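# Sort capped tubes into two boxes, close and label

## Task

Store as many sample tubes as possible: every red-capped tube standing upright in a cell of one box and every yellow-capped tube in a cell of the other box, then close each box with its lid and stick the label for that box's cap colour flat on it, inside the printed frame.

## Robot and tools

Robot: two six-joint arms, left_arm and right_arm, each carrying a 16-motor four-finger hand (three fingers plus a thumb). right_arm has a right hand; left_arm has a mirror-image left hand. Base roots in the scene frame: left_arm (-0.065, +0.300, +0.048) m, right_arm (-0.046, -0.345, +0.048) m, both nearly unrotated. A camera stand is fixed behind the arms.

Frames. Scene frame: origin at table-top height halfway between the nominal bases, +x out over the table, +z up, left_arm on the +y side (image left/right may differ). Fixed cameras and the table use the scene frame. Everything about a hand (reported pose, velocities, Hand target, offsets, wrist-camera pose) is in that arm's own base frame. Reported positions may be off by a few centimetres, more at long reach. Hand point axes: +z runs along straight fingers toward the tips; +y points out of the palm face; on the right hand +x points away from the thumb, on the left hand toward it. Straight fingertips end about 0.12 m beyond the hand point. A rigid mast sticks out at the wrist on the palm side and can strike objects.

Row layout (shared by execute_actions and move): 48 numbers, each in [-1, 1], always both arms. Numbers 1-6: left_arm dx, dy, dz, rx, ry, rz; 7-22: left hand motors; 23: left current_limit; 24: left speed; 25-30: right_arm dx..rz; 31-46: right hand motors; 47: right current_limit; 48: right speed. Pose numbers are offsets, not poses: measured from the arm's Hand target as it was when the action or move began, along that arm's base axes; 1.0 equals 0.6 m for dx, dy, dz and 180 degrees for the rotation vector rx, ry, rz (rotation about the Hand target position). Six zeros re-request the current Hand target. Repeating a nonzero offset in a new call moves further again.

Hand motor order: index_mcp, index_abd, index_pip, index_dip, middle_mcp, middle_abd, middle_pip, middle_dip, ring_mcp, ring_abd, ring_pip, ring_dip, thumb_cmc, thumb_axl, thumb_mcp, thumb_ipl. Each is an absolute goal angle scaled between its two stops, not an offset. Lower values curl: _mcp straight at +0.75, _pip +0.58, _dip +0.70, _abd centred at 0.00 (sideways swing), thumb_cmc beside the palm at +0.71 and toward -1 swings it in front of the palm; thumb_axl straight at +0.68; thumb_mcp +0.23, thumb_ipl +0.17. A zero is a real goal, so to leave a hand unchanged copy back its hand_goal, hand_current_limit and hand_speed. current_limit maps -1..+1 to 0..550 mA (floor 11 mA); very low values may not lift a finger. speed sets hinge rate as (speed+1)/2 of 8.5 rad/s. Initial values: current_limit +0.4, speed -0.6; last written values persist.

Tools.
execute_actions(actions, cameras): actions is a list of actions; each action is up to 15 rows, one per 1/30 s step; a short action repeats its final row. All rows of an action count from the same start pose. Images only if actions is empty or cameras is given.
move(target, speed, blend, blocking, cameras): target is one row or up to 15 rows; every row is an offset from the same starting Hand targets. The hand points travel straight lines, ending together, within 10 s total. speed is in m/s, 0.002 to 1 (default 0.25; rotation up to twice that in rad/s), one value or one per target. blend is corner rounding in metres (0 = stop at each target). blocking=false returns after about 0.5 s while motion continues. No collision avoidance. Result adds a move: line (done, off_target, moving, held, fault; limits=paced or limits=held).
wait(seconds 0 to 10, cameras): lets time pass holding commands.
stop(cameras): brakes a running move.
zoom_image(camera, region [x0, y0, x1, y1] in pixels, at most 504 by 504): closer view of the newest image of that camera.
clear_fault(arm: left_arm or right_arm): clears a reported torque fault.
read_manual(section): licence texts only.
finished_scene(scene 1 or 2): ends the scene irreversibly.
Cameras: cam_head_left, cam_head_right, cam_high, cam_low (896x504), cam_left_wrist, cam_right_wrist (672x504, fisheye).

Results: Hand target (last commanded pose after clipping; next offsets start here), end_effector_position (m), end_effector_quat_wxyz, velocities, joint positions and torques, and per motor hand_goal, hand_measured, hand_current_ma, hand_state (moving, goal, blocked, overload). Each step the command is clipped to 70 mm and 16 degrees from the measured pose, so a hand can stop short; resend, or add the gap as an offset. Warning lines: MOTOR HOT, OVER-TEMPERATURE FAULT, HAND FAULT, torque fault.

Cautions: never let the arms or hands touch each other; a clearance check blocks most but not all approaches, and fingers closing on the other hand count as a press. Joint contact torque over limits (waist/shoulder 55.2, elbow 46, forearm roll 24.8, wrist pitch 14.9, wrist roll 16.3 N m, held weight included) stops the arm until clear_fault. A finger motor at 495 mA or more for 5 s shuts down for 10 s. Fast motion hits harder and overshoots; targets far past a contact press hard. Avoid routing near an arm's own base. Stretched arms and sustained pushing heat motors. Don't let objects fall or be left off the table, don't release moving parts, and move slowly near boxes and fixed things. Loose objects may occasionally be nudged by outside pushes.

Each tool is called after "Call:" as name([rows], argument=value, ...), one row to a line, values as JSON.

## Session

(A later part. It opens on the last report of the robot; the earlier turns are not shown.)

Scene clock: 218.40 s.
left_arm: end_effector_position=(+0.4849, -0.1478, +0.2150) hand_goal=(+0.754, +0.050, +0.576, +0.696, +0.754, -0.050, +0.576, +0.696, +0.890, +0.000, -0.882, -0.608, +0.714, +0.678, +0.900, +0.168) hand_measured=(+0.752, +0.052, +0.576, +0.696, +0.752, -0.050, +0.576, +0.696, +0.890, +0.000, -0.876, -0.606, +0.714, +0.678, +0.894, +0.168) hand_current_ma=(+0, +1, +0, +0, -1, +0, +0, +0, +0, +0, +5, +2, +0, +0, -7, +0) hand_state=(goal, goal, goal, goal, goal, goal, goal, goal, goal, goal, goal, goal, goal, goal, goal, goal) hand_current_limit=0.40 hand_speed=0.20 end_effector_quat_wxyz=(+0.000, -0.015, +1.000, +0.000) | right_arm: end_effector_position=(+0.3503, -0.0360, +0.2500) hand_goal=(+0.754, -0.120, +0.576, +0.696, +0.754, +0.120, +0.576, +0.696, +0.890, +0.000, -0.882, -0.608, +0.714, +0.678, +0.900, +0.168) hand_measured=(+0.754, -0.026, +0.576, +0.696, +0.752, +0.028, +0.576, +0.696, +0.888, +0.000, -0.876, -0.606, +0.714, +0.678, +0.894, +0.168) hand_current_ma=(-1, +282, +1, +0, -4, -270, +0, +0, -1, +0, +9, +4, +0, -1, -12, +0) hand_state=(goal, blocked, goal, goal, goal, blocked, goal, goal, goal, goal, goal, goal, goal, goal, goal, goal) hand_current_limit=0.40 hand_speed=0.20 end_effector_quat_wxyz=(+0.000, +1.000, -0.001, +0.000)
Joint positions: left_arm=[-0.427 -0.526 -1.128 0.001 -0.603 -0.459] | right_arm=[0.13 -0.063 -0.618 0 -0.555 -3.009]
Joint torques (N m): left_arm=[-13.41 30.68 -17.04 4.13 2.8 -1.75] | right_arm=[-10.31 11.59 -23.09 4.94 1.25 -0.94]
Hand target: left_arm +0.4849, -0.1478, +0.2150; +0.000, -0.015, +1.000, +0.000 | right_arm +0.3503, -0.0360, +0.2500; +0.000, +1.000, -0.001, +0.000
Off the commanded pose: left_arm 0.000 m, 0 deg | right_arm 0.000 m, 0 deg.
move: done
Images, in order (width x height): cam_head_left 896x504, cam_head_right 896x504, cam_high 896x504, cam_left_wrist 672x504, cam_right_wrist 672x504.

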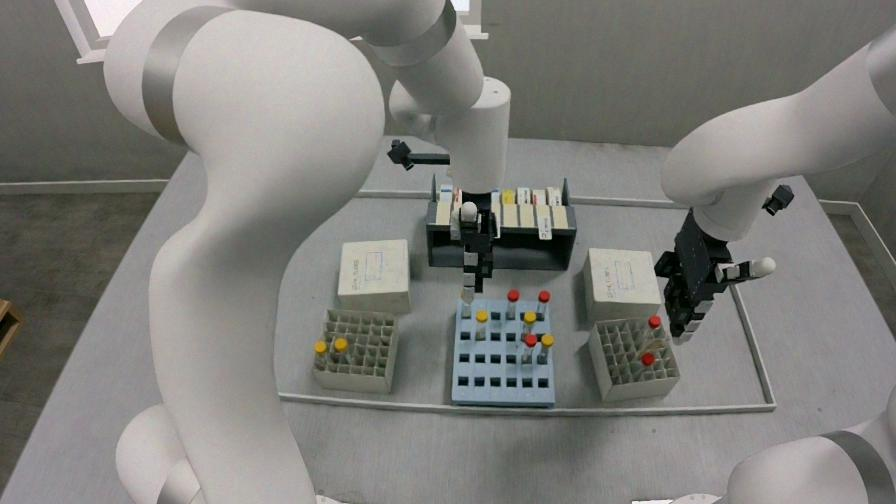

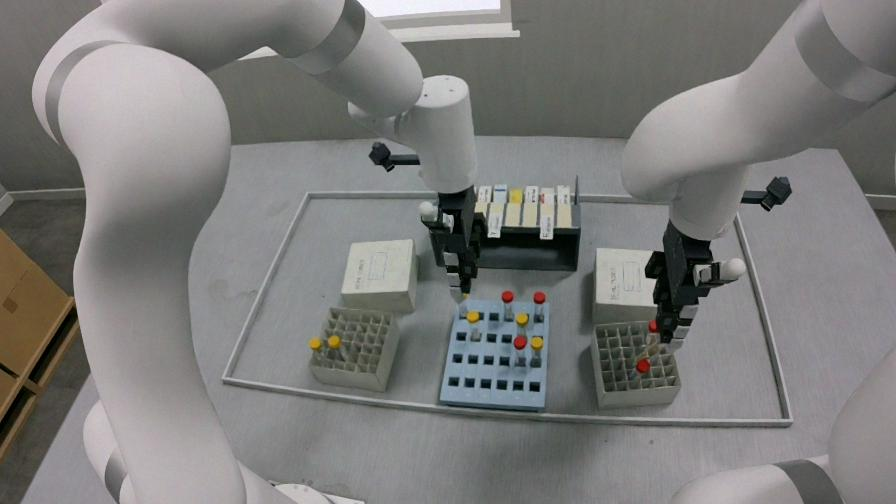

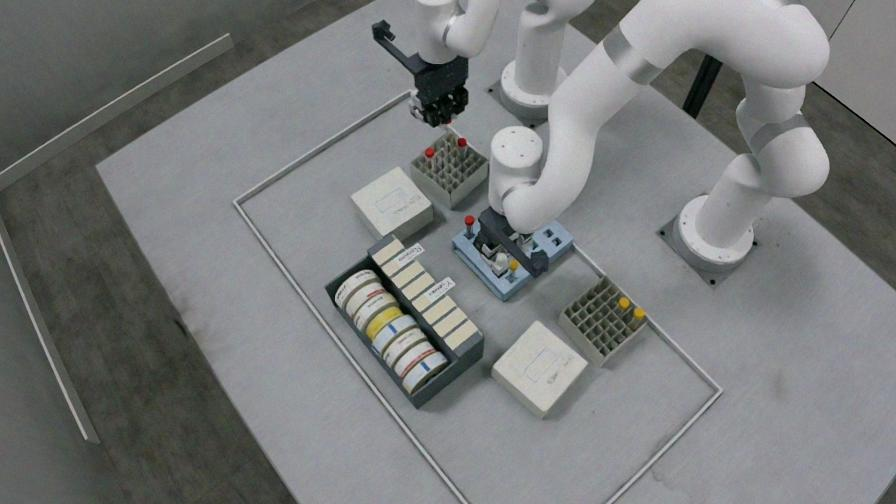

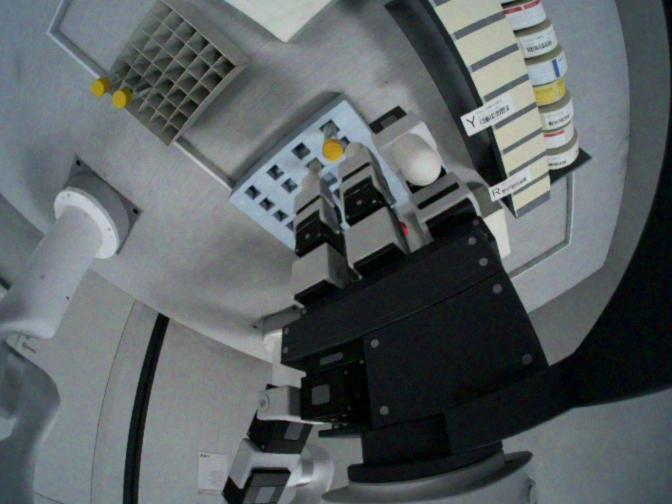

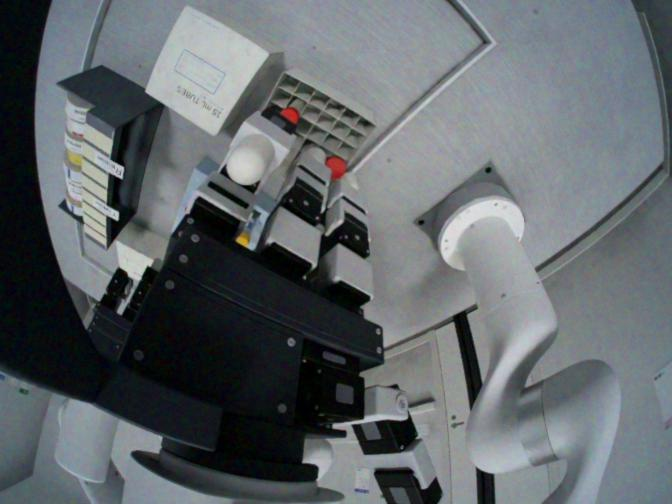

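Call:
move([
  [0.0017,0.0033,-0.0517,0,0,0,0.754,0.05,0.576,0.696,0.754,-0.05,0.576,0.696,0.89,0,-0.883,-0.609,0.714,0.678,0.9,0.168,0.4,0.2,0,0,0.0833,0,0,0,0.754,-0.12,0.576,0.696,0.754,0.12,0.576,0.696,0.89,0,-0.883,-0.609,0.714,0.678,0.9,0.168,0.4,0.2],
  [0.0017,0.0033,-0.0517,0,0,0,0.754,-0.12,0.576,0.696,0.754,0.12,0.576,0.696,0.89,0,-0.883,-0.609,0.714,0.678,0.9,0.168,0.4,0.2,0,0,0.15,0,0,0,0.754,-0.12,0.576,0.696,0.754,0.12,0.576,0.696,0.89,0,-0.883,-0.609,0.714,0.678,0.9,0.168,0.4,0.2],
], speed=[0.15,0.15], cameras=["cam_head_left","cam_head_right","cam_high","cam_low","cam_right_wrist"])

Call:
zoom_image(camera="cam_head_right", region=[590, 270, 710, 390])

Call:
zoom_image(camera="cam_head_left", region=[590, 270, 710, 390])

Call:
zoom_image(camera="cam_right_wrist", region=[240, 40, 400, 200])

Call:
zoom_image(camera="cam_high", region=[400, 90, 500, 190])

Call:
zoom_image(camera="cam_low", region=[200, 100, 340, 260])

Scene clock: 226.53 s.
left_arm: end_effector_position=(+0.4859, -0.1459, +0.1840) hand_goal=(+0.754, -0.120, +0.576, +0.696, +0.754, +0.120, +0.576, +0.696, +0.890, +0.000, -0.882, -0.608, +0.714, +0.678, +0.900, +0.168) hand_measured=(+0.752, -0.028, +0.576, +0.696, +0.752, +0.026, +0.576, +0.696, +0.890, +0.000, -0.876, -0.606, +0.714, +0.678, +0.894, +0.168) hand_current_ma=(+0, +209, +0, +0, -1, -215, +0, +0, +0, +0, +5, +2, +0, +0, -7, +0) hand_state=(goal, blocked, goal, goal, goal, blocked, goal, goal, goal, goal, goal, goal, goal, goal, goal, goal) hand_current_limit=0.40 hand_speed=0.20 end_effector_quat_wxyz=(+0.000, -0.015, +1.000, +0.000) | right_arm: end_effector_position=(+0.3503, -0.0361, +0.3400) hand_goal=(+0.754, -0.120, +0.576, +0.696, +0.754, +0.120, +0.576, +0.696, +0.890, +0.000, -0.882, -0.608, +0.714, +0.678, +0.900, +0.168) hand_measured=(+0.754, -0.026, +0.576, +0.696, +0.752, +0.028, +0.576, +0.696, +0.888, +0.000, -0.876, -0.606, +0.714, +0.678, +0.894, +0.168) hand_current_ma=(-1, +282, +1, +0, -4, -270, +0, +0, -1, +0, +9, +4, +0, -1, -12, +0) hand_state=(goal, blocked, goal, goal, goal, blocked, goal, goal, goal, goal, goal, goal, goal, goal, goal, goal) hand_current_limit=0.40 hand_speed=0.20 end_effector_quat_wxyz=(+0.000, +1.000, -0.001, +0.000)
Joint positions: left_arm=[-0.423 -0.576 -1.119 0.001 -0.544 -0.455] | right_arm=[0.13 0.082 -0.709 0 -0.792 -3.009]
Joint torques (N m): left_arm=[16.05 32.21 -11.63 3.62 2.5 1.62] | right_arm=[-0.29 37.42 -43.07 5.02 -1.56 -1]
Hand target: left_arm +0.4859, -0.1459, +0.1840; +0.000, -0.015, +1.000, +0.000 | right_arm +0.3503, -0.0360, +0.3400; +0.000, +1.000, -0.001, +0.000
Off the commanded pose: left_arm 0.000 m, 0 deg | right_arm 0.000 m, 0 deg.
move: done
Images, in order (width x height): cam_head_left 896x504, cam_head_right 896x504, cam_high 896x504, cam_low 896x504, cam_right_wrist 672x504.

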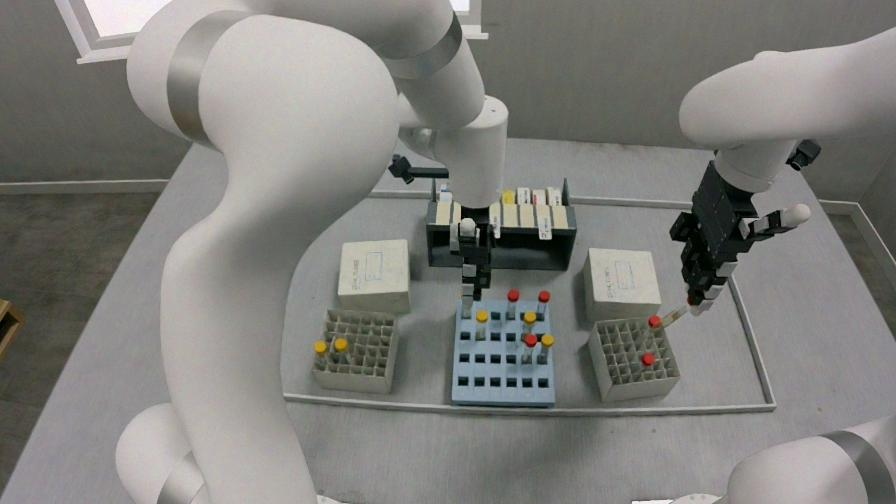

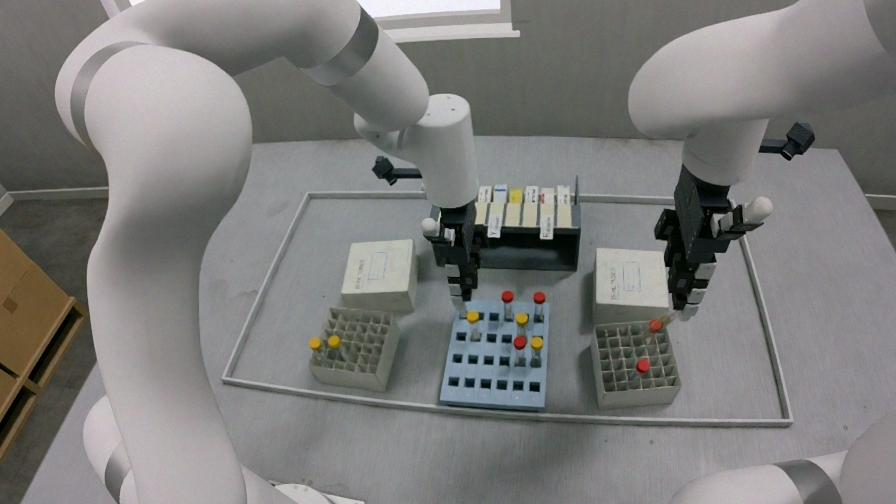

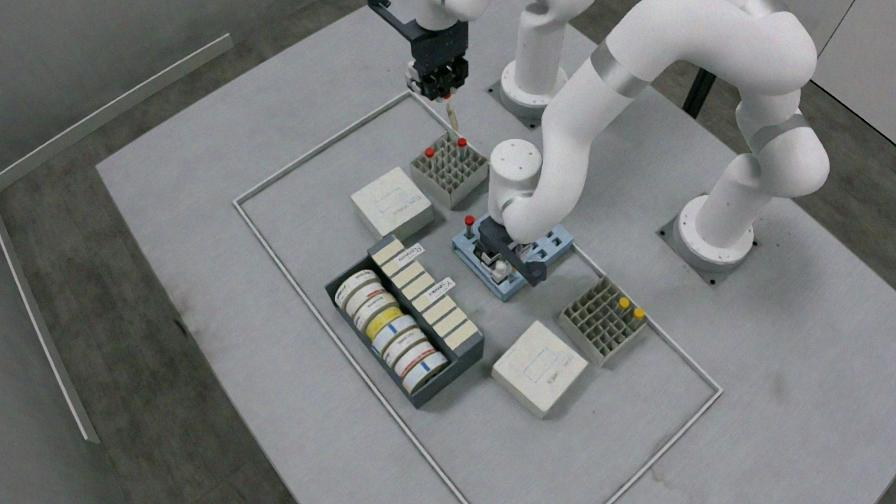

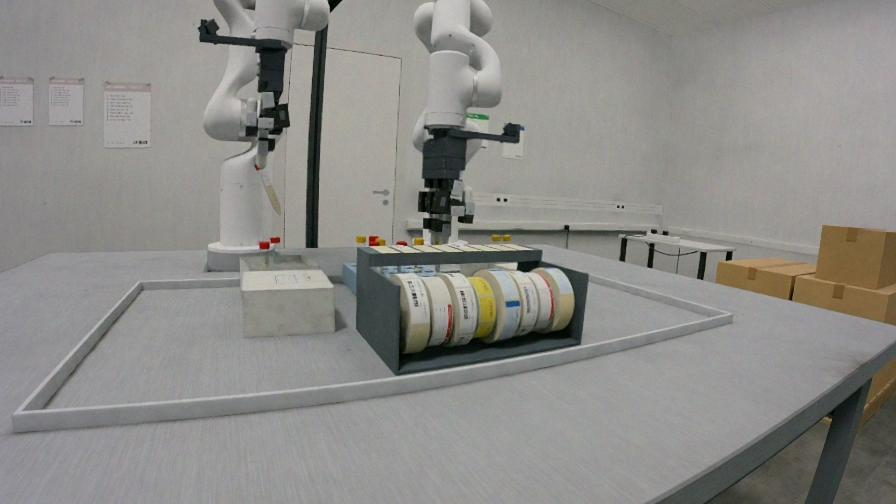

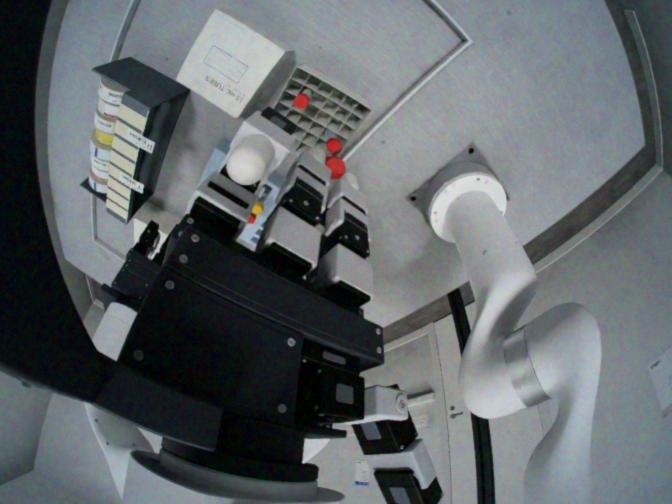

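Scaled by 4.200 from the camera's 896x504 image, which has a finer 1280x720 frame.

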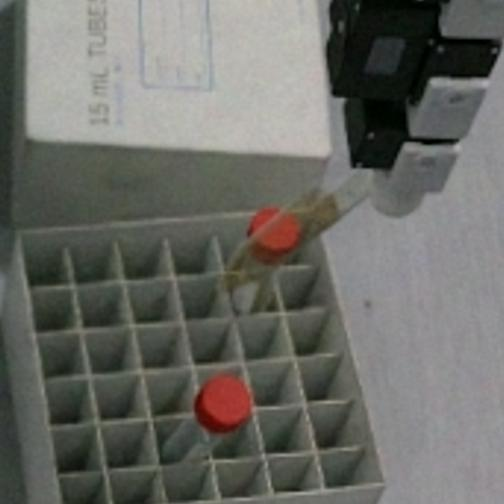

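Scaled by 4.200 from the camera's 896x504 image, which has a finer 1280x720 frame.

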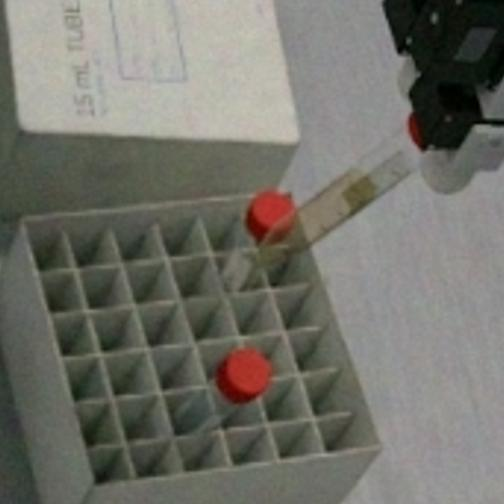

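Scaled by 3.150 from the camera's 672x504 image, which has a finer 960x720 frame.

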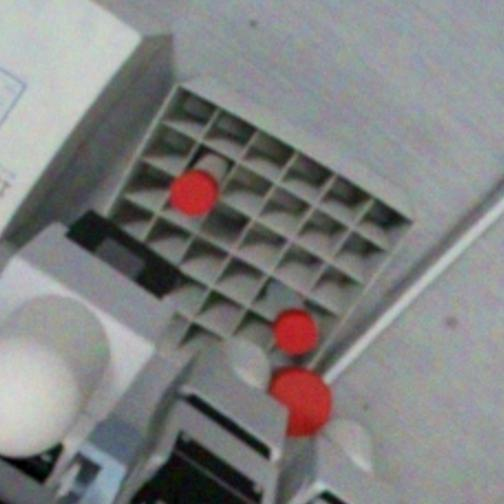

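Scaled by 5.040 from the camera's 896x504 image, which has a finer 1280x720 frame.

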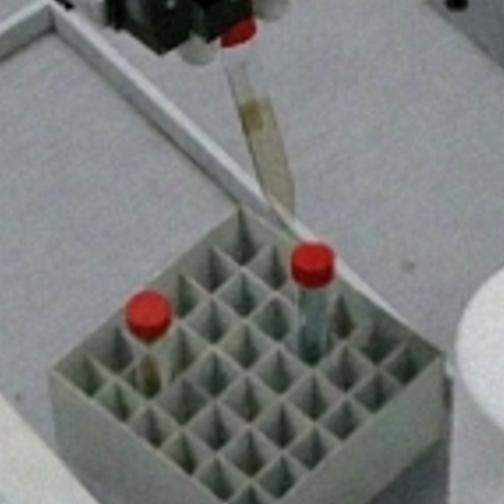

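Scaled by 3.150 from the camera's 896x504 image, which has a finer 1280x720 frame.

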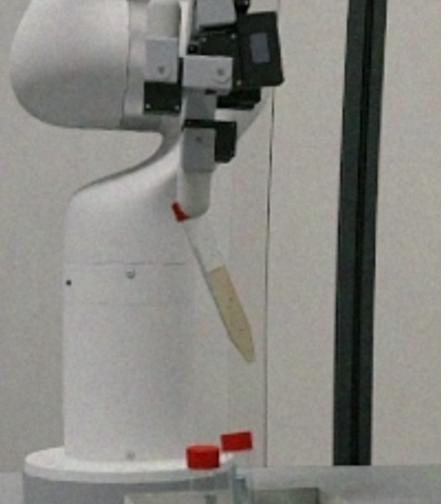

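Call:
execute_actions(actions=[], cameras=["cam_low", "cam_head_left", "cam_right_wrist", "cam_high"])

Scene clock: 232.90 s.
left_arm: end_effector_position=(+0.4859, -0.1459, +0.1840) hand_goal=(+0.754, -0.120, +0.576, +0.696, +0.754, +0.120, +0.576, +0.696, +0.890, +0.000, -0.882, -0.608, +0.714, +0.678, +0.900, +0.168) hand_measured=(+0.752, -0.028, +0.576, +0.696, +0.752, +0.026, +0.576, +0.696, +0.890, +0.000, -0.876, -0.606, +0.714, +0.678, +0.894, +0.168) hand_current_ma=(+0, +209, +0, +0, -1, -215, +0, +0, +0, +0, +5, +2, +0, +0, -7, +0) hand_state=(goal, blocked, goal, goal, goal, blocked, goal, goal, goal, goal, goal, goal, goal, goal, goal, goal) hand_current_limit=0.40 hand_speed=0.20 end_effector_quat_wxyz=(+0.000, -0.015, +1.000, +0.000) | right_arm: end_effector_position=(+0.3503, -0.0360, +0.3400) hand_goal=(+0.754, -0.120, +0.576, +0.696, +0.754, +0.120, +0.576, +0.696, +0.890, +0.000, -0.882, -0.608, +0.714, +0.678, +0.900, +0.168) hand_measured=(+0.754, -0.026, +0.576, +0.696, +0.752, +0.028, +0.576, +0.696, +0.888, +0.000, -0.876, -0.606, +0.714, +0.678, +0.894, +0.168) hand_current_ma=(-1, +282, +1, +0, -4, -270, +0, +0, -1, +0, +9, +4, +0, -1, -12, +0) hand_state=(goal, blocked, goal, goal, goal, blocked, goal, goal, goal, goal, goal, goal, goal, goal, goal, goal) hand_current_limit=0.40 hand_speed=0.20 end_effector_quat_wxyz=(+0.000, +1.000, -0.001, +0.000)
Joint positions: left_arm=[-0.423 -0.576 -1.119 0.001 -0.544 -0.455] | right_arm=[0.13 0.082 -0.709 0 -0.792 -3.009]
Joint velocities: within noise
Joint torques (N m): left_arm=[13.13 36.47 -16.17 3.33 1.17 1.3] | right_arm=[6.7 37.31 -42.9 5.31 -0.39 -1.07]
Hand target: left_arm +0.4859, -0.1459, +0.1840; +0.000, -0.015, +1.000, +0.000 | right_arm +0.3503, -0.0360, +0.3400; +0.000, +1.000, -0.001, +0.000
Off the commanded pose: left_arm 0.000 m, 0 deg | right_arm 0.000 m, 0 deg.
Images, in order (width x height): cam_head_left 896x504, cam_high 896x504, cam_low 896x504, cam_right_wrist 672x504.

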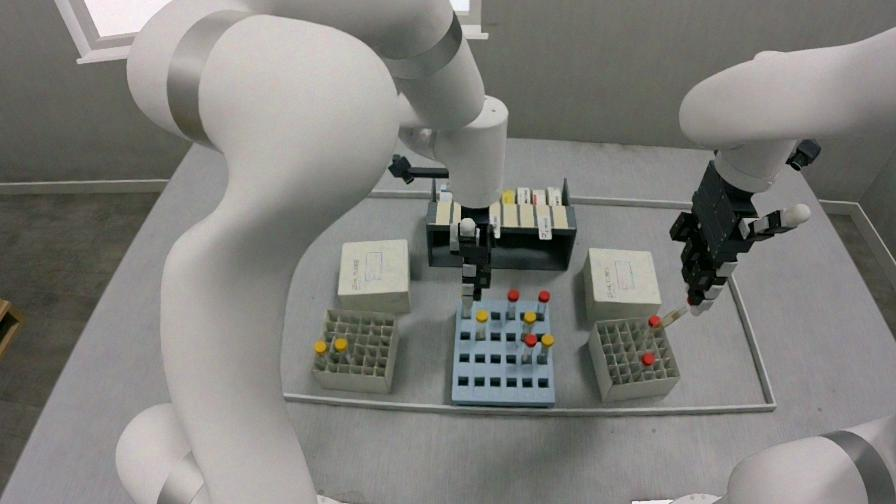

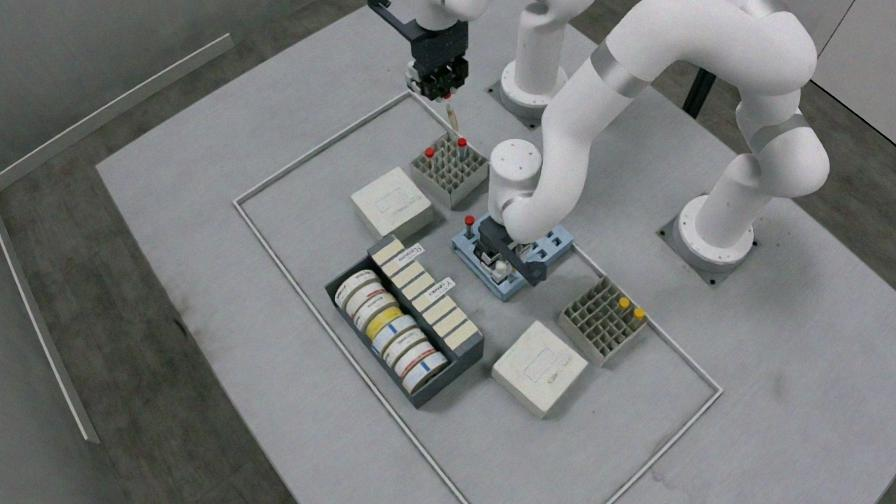

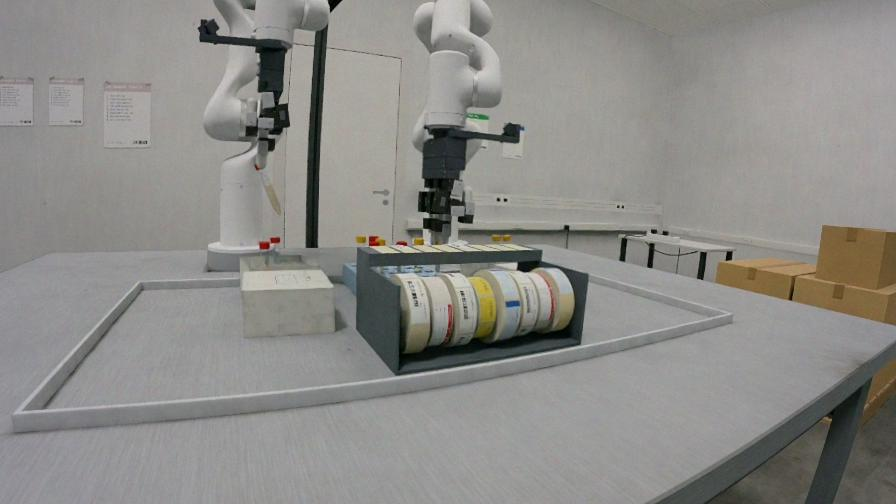

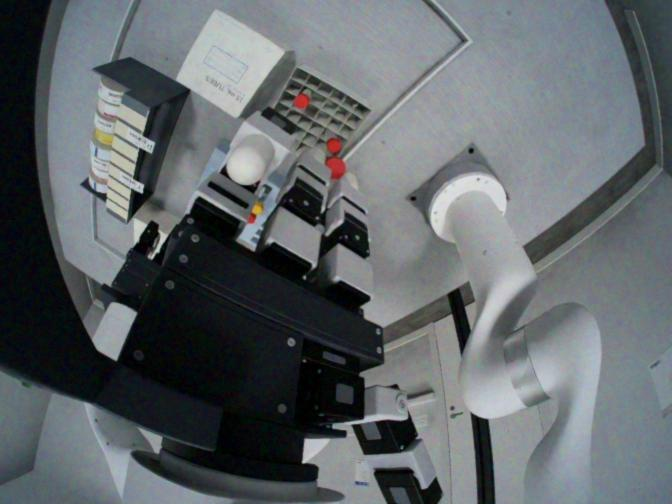

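Call:
zoom_image(camera="cam_low", region=[200, 120, 340, 260])

Call:
zoom_image(camera="cam_head_left", region=[580, 220, 740, 400])

Call:
zoom_image(camera="cam_right_wrist", region=[230, 60, 430, 260])

Scaled by 3.600 from the camera's 896x504 image, which has a finer 1280x720 frame.

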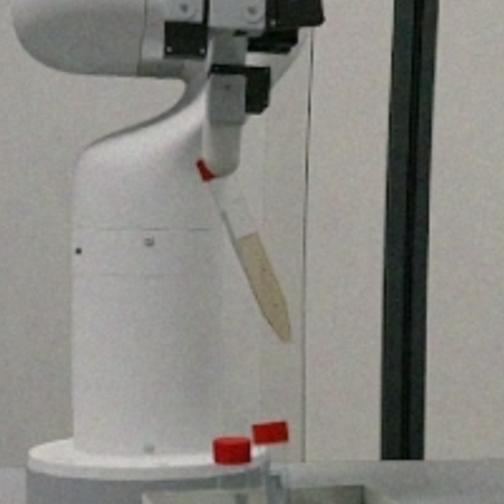

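Scaled by 2.800 from the camera's 896x504 image, which has a finer 1280x720 frame.

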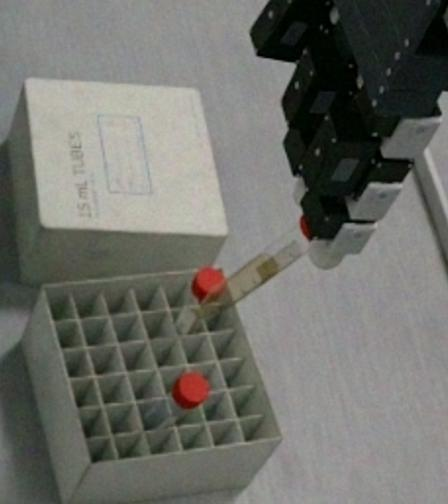

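Scaled by 2.520 from the camera's 672x504 image, which has a finer 960x720 frame.

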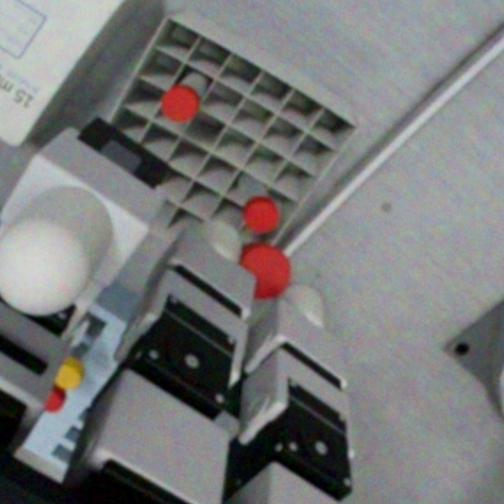

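Call:
move([
  [0,0,0.2517,0,0,0,0.754,-0.12,0.576,0.696,0.754,0.12,0.576,0.696,0.89,0,-0.883,-0.609,0.714,0.678,0.9,0.168,0.4,0.2,0,0.0968,0.0695,-0.1444,0,0,0.754,-0.12,0.576,0.696,0.754,0.12,0.576,0.696,0.89,0,-0.883,-0.609,0.714,0.678,0.9,0.168,0.4,0.2],
  [-0.1023,0.4333,0.2517,0,0,0,0.754,-0.12,0.576,0.696,0.754,0.12,0.576,0.696,0.89,0,-0.883,-0.609,0.714,0.678,0.9,0.168,0.4,0.2,0,0.0968,0.0695,-0.1444,0,0,0.754,-0.12,0.576,0.696,0.754,0.12,0.576,0.696,0.89,0,-0.883,-0.609,0.714,0.678,0.9,0.168,0.4,0.2],
  [-0.1023,0.4333,0.11,0,0,0,0.754,-0.12,0.576,0.696,0.754,0.12,0.576,0.696,0.89,0,-0.883,-0.609,0.714,0.678,0.9,0.168,0.4,0.2,0,0.0968,0.0695,-0.1444,0,0,0.754,-0.12,0.576,0.696,0.754,0.12,0.576,0.696,0.89,0,-0.883,-0.609,0.714,0.678,0.9,0.168,0.4,0.2],
], speed=[0.25,0.4,0.2], blend=[0.02,0,0], cameras=["cam_low","cam_head_left","cam_head_right","cam_high"])

Scene clock: 244.87 s.
left_arm: end_effector_position=(+0.4245, +0.1141, +0.2500) hand_goal=(+0.754, -0.120, +0.576, +0.696, +0.754, +0.120, +0.576, +0.696, +0.890, +0.000, -0.882, -0.608, +0.714, +0.678, +0.900, +0.168) hand_measured=(+0.752, -0.028, +0.576, +0.696, +0.752, +0.026, +0.576, +0.696, +0.890, +0.000, -0.876, -0.606, +0.714, +0.678, +0.894, +0.168) hand_current_ma=(-1, +209, +0, +0, -1, -215, +0, +0, +0, +0, +5, +2, +0, +0, -7, +0) hand_state=(goal, blocked, goal, goal, goal, blocked, goal, goal, goal, goal, goal, goal, goal, goal, goal, goal) hand_current_limit=0.40 hand_speed=0.20 end_effector_quat_wxyz=(+0.000, -0.015, +1.000, +0.000) | right_arm: end_effector_position=(+0.3503, +0.0220, +0.3817) hand_goal=(+0.754, -0.120, +0.576, +0.696, +0.754, +0.120, +0.576, +0.696, +0.890, +0.000, -0.882, -0.608, +0.714, +0.678, +0.900, +0.168) hand_measured=(+0.754, -0.026, +0.576, +0.696, +0.758, +0.028, +0.576, +0.696, +0.890, +0.000, -0.876, -0.606, +0.714, +0.678, +0.894, +0.168) hand_current_ma=(+0, +282, +1, +0, +5, -270, +0, +0, +0, +0, +9, +3, +1, -1, -12, +0) hand_state=(goal, blocked, goal, goal, goal, blocked, goal, goal, goal, goal, goal, goal, goal, goal, goal, goal) hand_current_limit=0.40 hand_speed=0.20 end_effector_quat_wxyz=(+0.225, +0.974, -0.001, +0.000)
Joint positions: left_arm=[0.066 -0.237 -0.819 0.002 -0.583 0.034] | right_arm=[0.481 -0.056 -0.802 -0.473 -1.021 -2.351]
Joint torques (N m): left_arm=[16.66 18.99 -11.68 3.67 2.83 -1.7] | right_arm=[8.21 13.9 -41.18 -4.44 -1.52 -1.08]
Hand target: left_arm +0.4246, +0.1141, +0.2500; +0.000, -0.015, +1.000, +0.000 | right_arm +0.3503, +0.0220, +0.3817; +0.225, +0.974, -0.001, +0.000
Off the commanded pose: left_arm 0.000 m, 0 deg | right_arm 0.000 m, 0 deg.
move: done
Images, in order (width x height): cam_head_left 896x504, cam_head_right 896x504, cam_high 896x504, cam_low 896x504.

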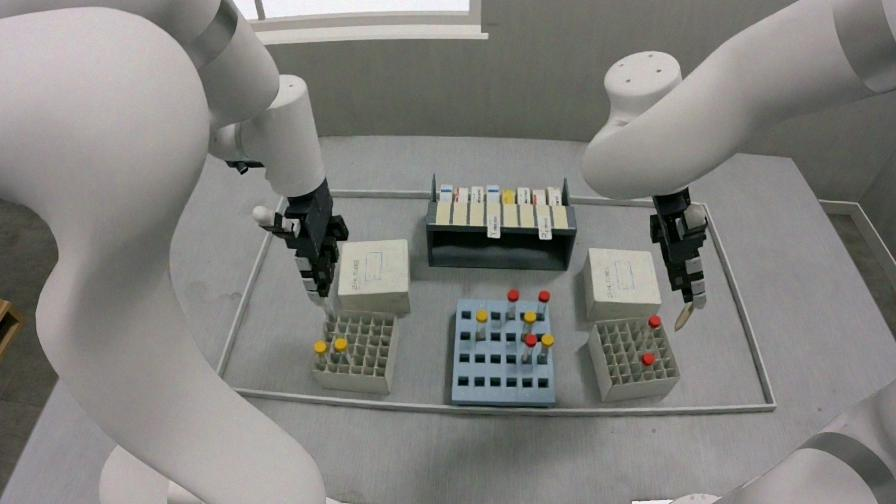

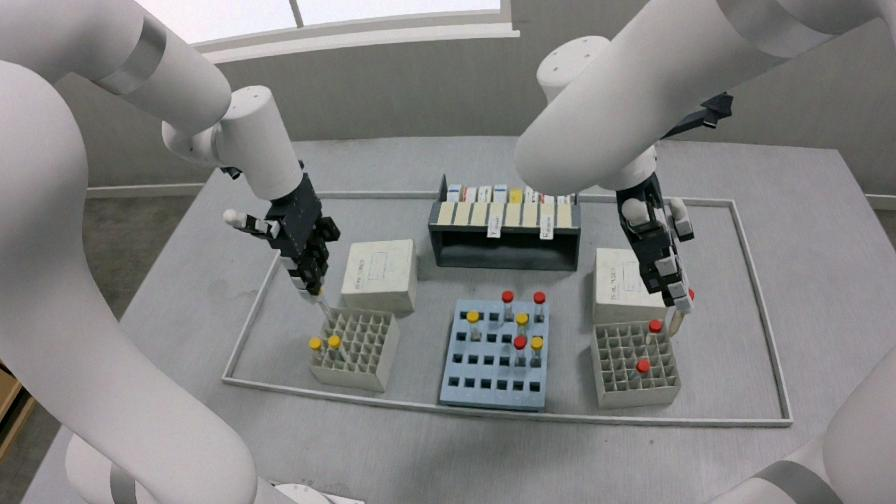

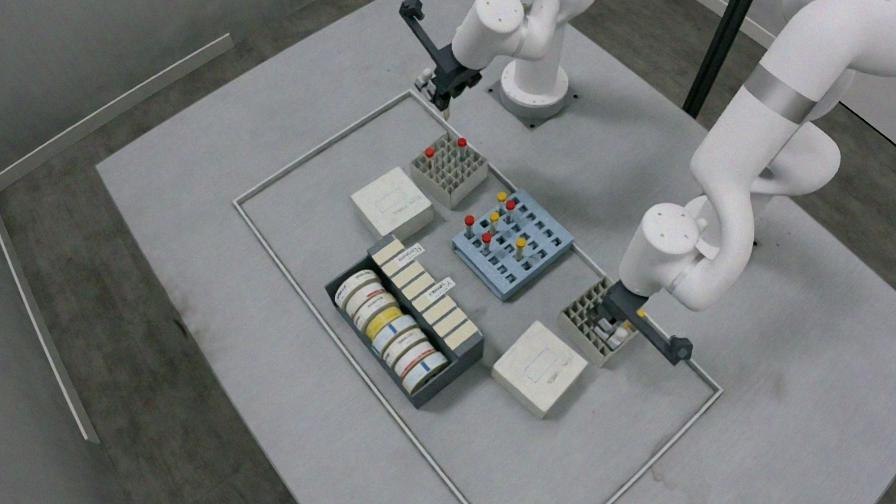

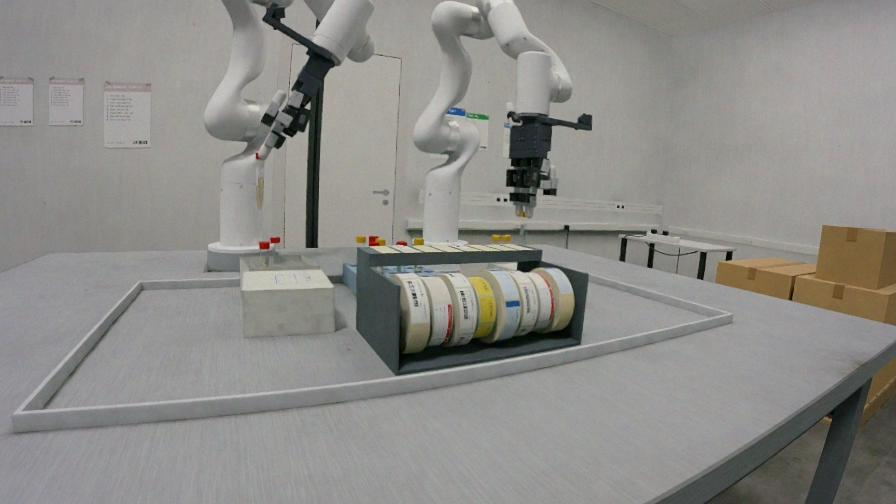

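Call:
zoom_image(camera="cam_head_left", region=[580, 240, 740, 400])

Call:
zoom_image(camera="cam_head_right", region=[280, 260, 420, 400])

Call:
zoom_image(camera="cam_head_left", region=[280, 260, 420, 400])

Call:
zoom_image(camera="cam_low", region=[200, 120, 340, 260])

Scaled by 3.150 from the camera's 896x504 image, which has a finer 1280x720 frame.

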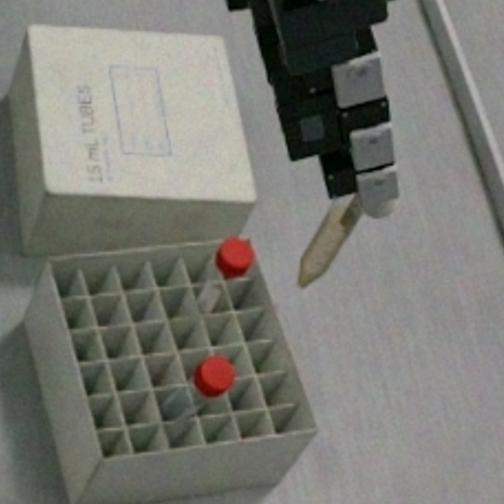

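Scaled by 3.600 from the camera's 896x504 image, which has a finer 1280x720 frame.

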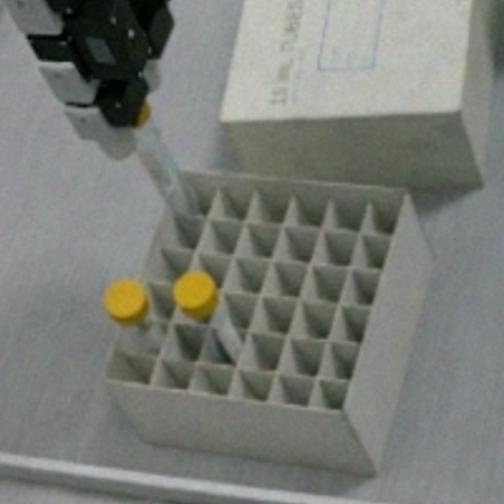

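Scaled by 3.600 from the camera's 896x504 image, which has a finer 1280x720 frame.

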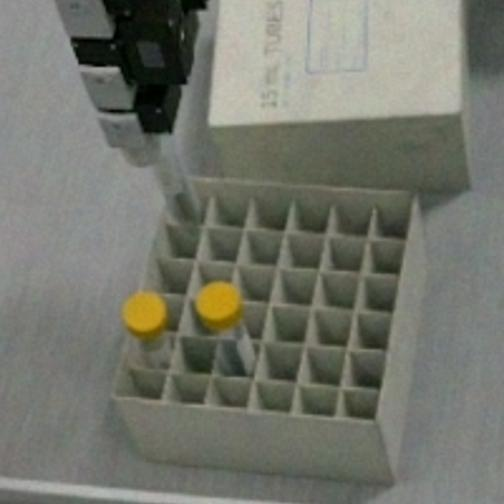

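Scaled by 3.600 from the camera's 896x504 image, which has a finer 1280x720 frame.

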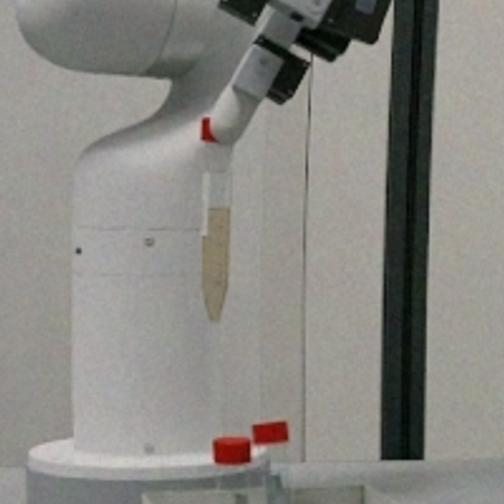

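Call:
move([
  [0,0,-0.12,0,0,0,0.754,-0.12,0.576,0.696,0.754,0.12,0.576,0.696,0.89,0,-0.883,-0.609,0.714,0.678,0.9,0.168,0.4,0.2,0,0,-0.1778,0,0,0,0.754,-0.12,0.576,0.696,0.754,0.12,0.576,0.696,0.89,0,-0.883,-0.609,0.714,0.678,0.9,0.168,0.4,0.2],
  [0,0,-0.12,0,0,0,0.754,0.05,0.576,0.696,0.754,-0.05,0.576,0.696,0.89,0,-0.883,-0.609,0.714,0.678,0.9,0.168,0.4,0.2,0,0,-0.1778,0,0,0,0.754,-0.12,0.576,0.696,0.754,0.12,0.576,0.696,0.89,0,-0.883,-0.609,0.714,0.678,0.9,0.168,0.4,0.2],
  [0,0,0.06,0,0,0,0.754,0.05,0.576,0.696,0.754,-0.05,0.576,0.696,0.89,0,-0.883,-0.609,0.714,0.678,0.9,0.168,0.4,0.2,0,0,-0.1778,0,0,0,0.754,-0.12,0.576,0.696,0.754,0.12,0.576,0.696,0.89,0,-0.883,-0.609,0.714,0.678,0.9,0.168,0.4,0.2],
  [0.0209,-0.4848,0.06,0,0,0,0.754,0.05,0.576,0.696,0.754,-0.05,0.576,0.696,0.89,0,-0.883,-0.609,0.714,0.678,0.9,0.168,0.4,0.2,0,0,-0.1778,0,0,0,0.754,-0.12,0.576,0.696,0.754,0.12,0.576,0.696,0.89,0,-0.883,-0.609,0.714,0.678,0.9,0.168,0.4,0.2],
  [0.0209,-0.4848,-0.0583,0,0,0,0.754,0.05,0.576,0.696,0.754,-0.05,0.576,0.696,0.89,0,-0.883,-0.609,0.714,0.678,0.9,0.168,0.4,0.2,0,0,-0.1778,0,0,0,0.754,-0.12,0.576,0.696,0.754,0.12,0.576,0.696,0.89,0,-0.883,-0.609,0.714,0.678,0.9,0.168,0.4,0.2],
], speed=[0.2,0.2,0.3,0.4,0.2], blend=[0,0,0.02,0.02,0], cameras=["cam_low","cam_head_left","cam_head_right","cam_high","cam_left_wrist"])

Scene clock: 257.80 s.
left_arm: end_effector_position=(+0.4370, -0.1767, +0.2150) hand_goal=(+0.754, +0.050, +0.576, +0.696, +0.754, -0.050, +0.576, +0.696, +0.890, +0.000, -0.882, -0.608, +0.714, +0.678, +0.900, +0.168) hand_measured=(+0.754, +0.052, +0.576, +0.696, +0.752, -0.052, +0.576, +0.696, +0.890, +0.000, -0.876, -0.606, +0.714, +0.678, +0.894, +0.168) hand_current_ma=(+0, +0, +0, +0, -1, -1, +0, +0, +0, +0, +5, +2, +0, +0, -7, +0) hand_state=(goal, goal, goal, goal, goal, goal, goal, goal, goal, goal, goal, goal, goal, goal, goal, goal) hand_current_limit=0.40 hand_speed=0.20 end_effector_quat_wxyz=(+0.000, -0.015, +1.000, +0.000) | right_arm: end_effector_position=(+0.3503, +0.0221, +0.2750) hand_goal=(+0.754, -0.120, +0.576, +0.696, +0.754, +0.120, +0.576, +0.696, +0.890, +0.000, -0.882, -0.608, +0.714, +0.678, +0.900, +0.168) hand_measured=(+0.754, -0.026, +0.576, +0.696, +0.758, +0.028, +0.576, +0.696, +0.890, +0.000, -0.876, -0.606, +0.714, +0.678, +0.894, +0.168) hand_current_ma=(+0, +282, +1, +0, +7, -270, +0, +0, +1, +0, +9, +3, +1, -1, -12, +0) hand_state=(goal, blocked, goal, goal, goal, blocked, goal, goal, goal, goal, goal, goal, goal, goal, goal, goal) hand_current_limit=0.40 hand_speed=0.20 end_effector_quat_wxyz=(+0.225, +0.974, -0.001, +0.000)
Joint positions: left_arm=[-0.514 -0.465 -1.035 0.001 -0.571 -0.546] | right_arm=[0.481 -0.234 -0.717 -0.577 -0.792 -2.184]
Joint torques (N m): left_arm=[-13.68 26.91 -16.58 3.92 2.79 -1.74] | right_arm=[-8.42 18.85 -36.95 -4.76 -0.19 -0.75]
Hand target: left_arm +0.4371, -0.1768, +0.2150; +0.000, -0.015, +1.000, +0.000 | right_arm +0.3503, +0.0220, +0.2750; +0.225, +0.974, -0.001, +0.000
Off the commanded pose: left_arm 0.000 m, 0 deg | right_arm 0.000 m, 0 deg.
move: done
Images, in order (width x height): cam_head_left 896x504, cam_head_right 896x504, cam_high 896x504, cam_low 896x504, cam_left_wrist 672x504.

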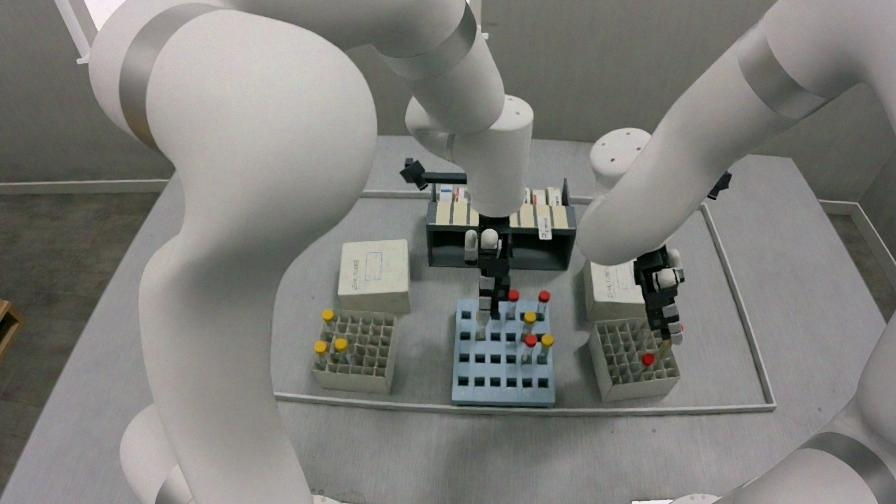

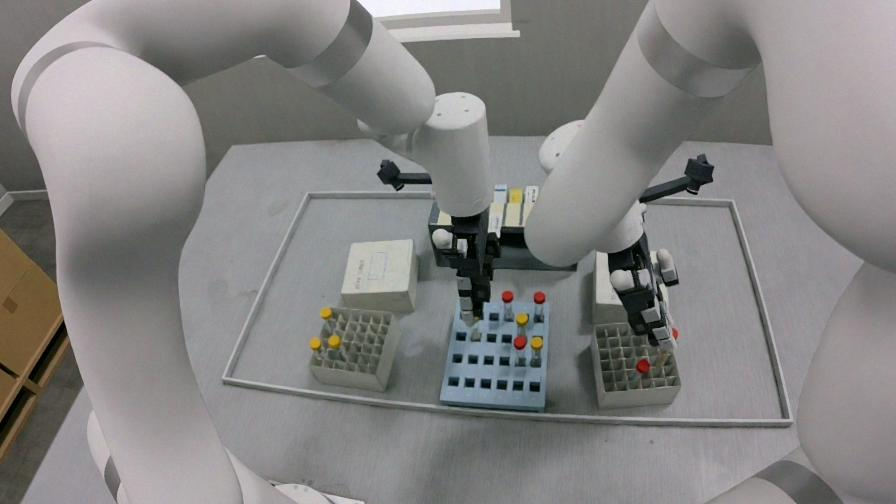

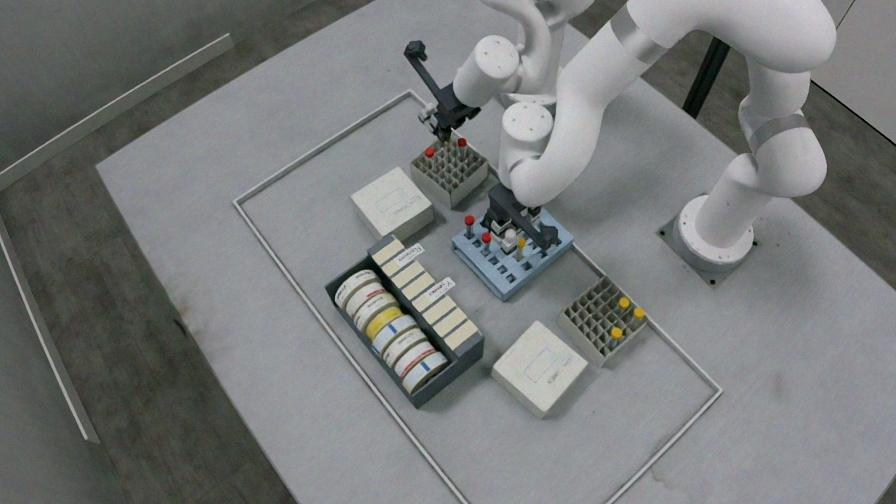

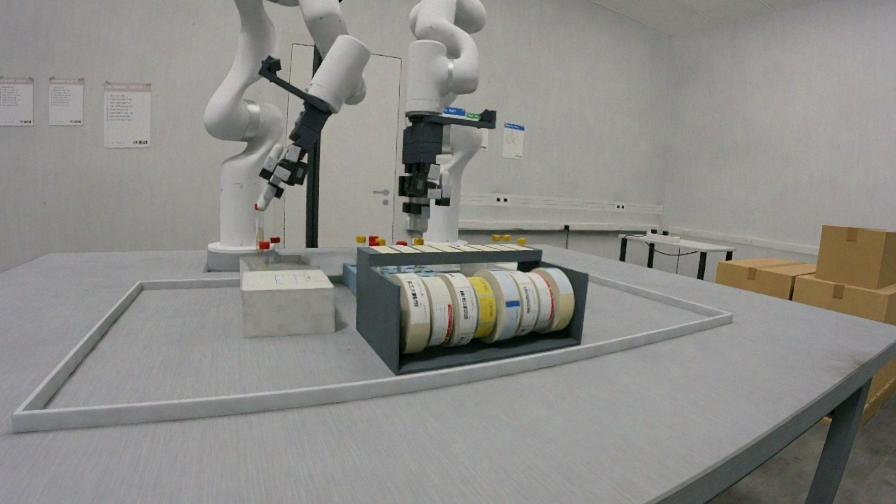

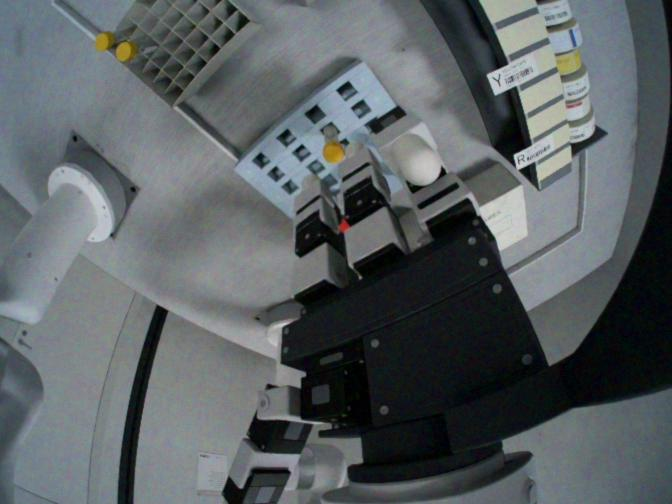

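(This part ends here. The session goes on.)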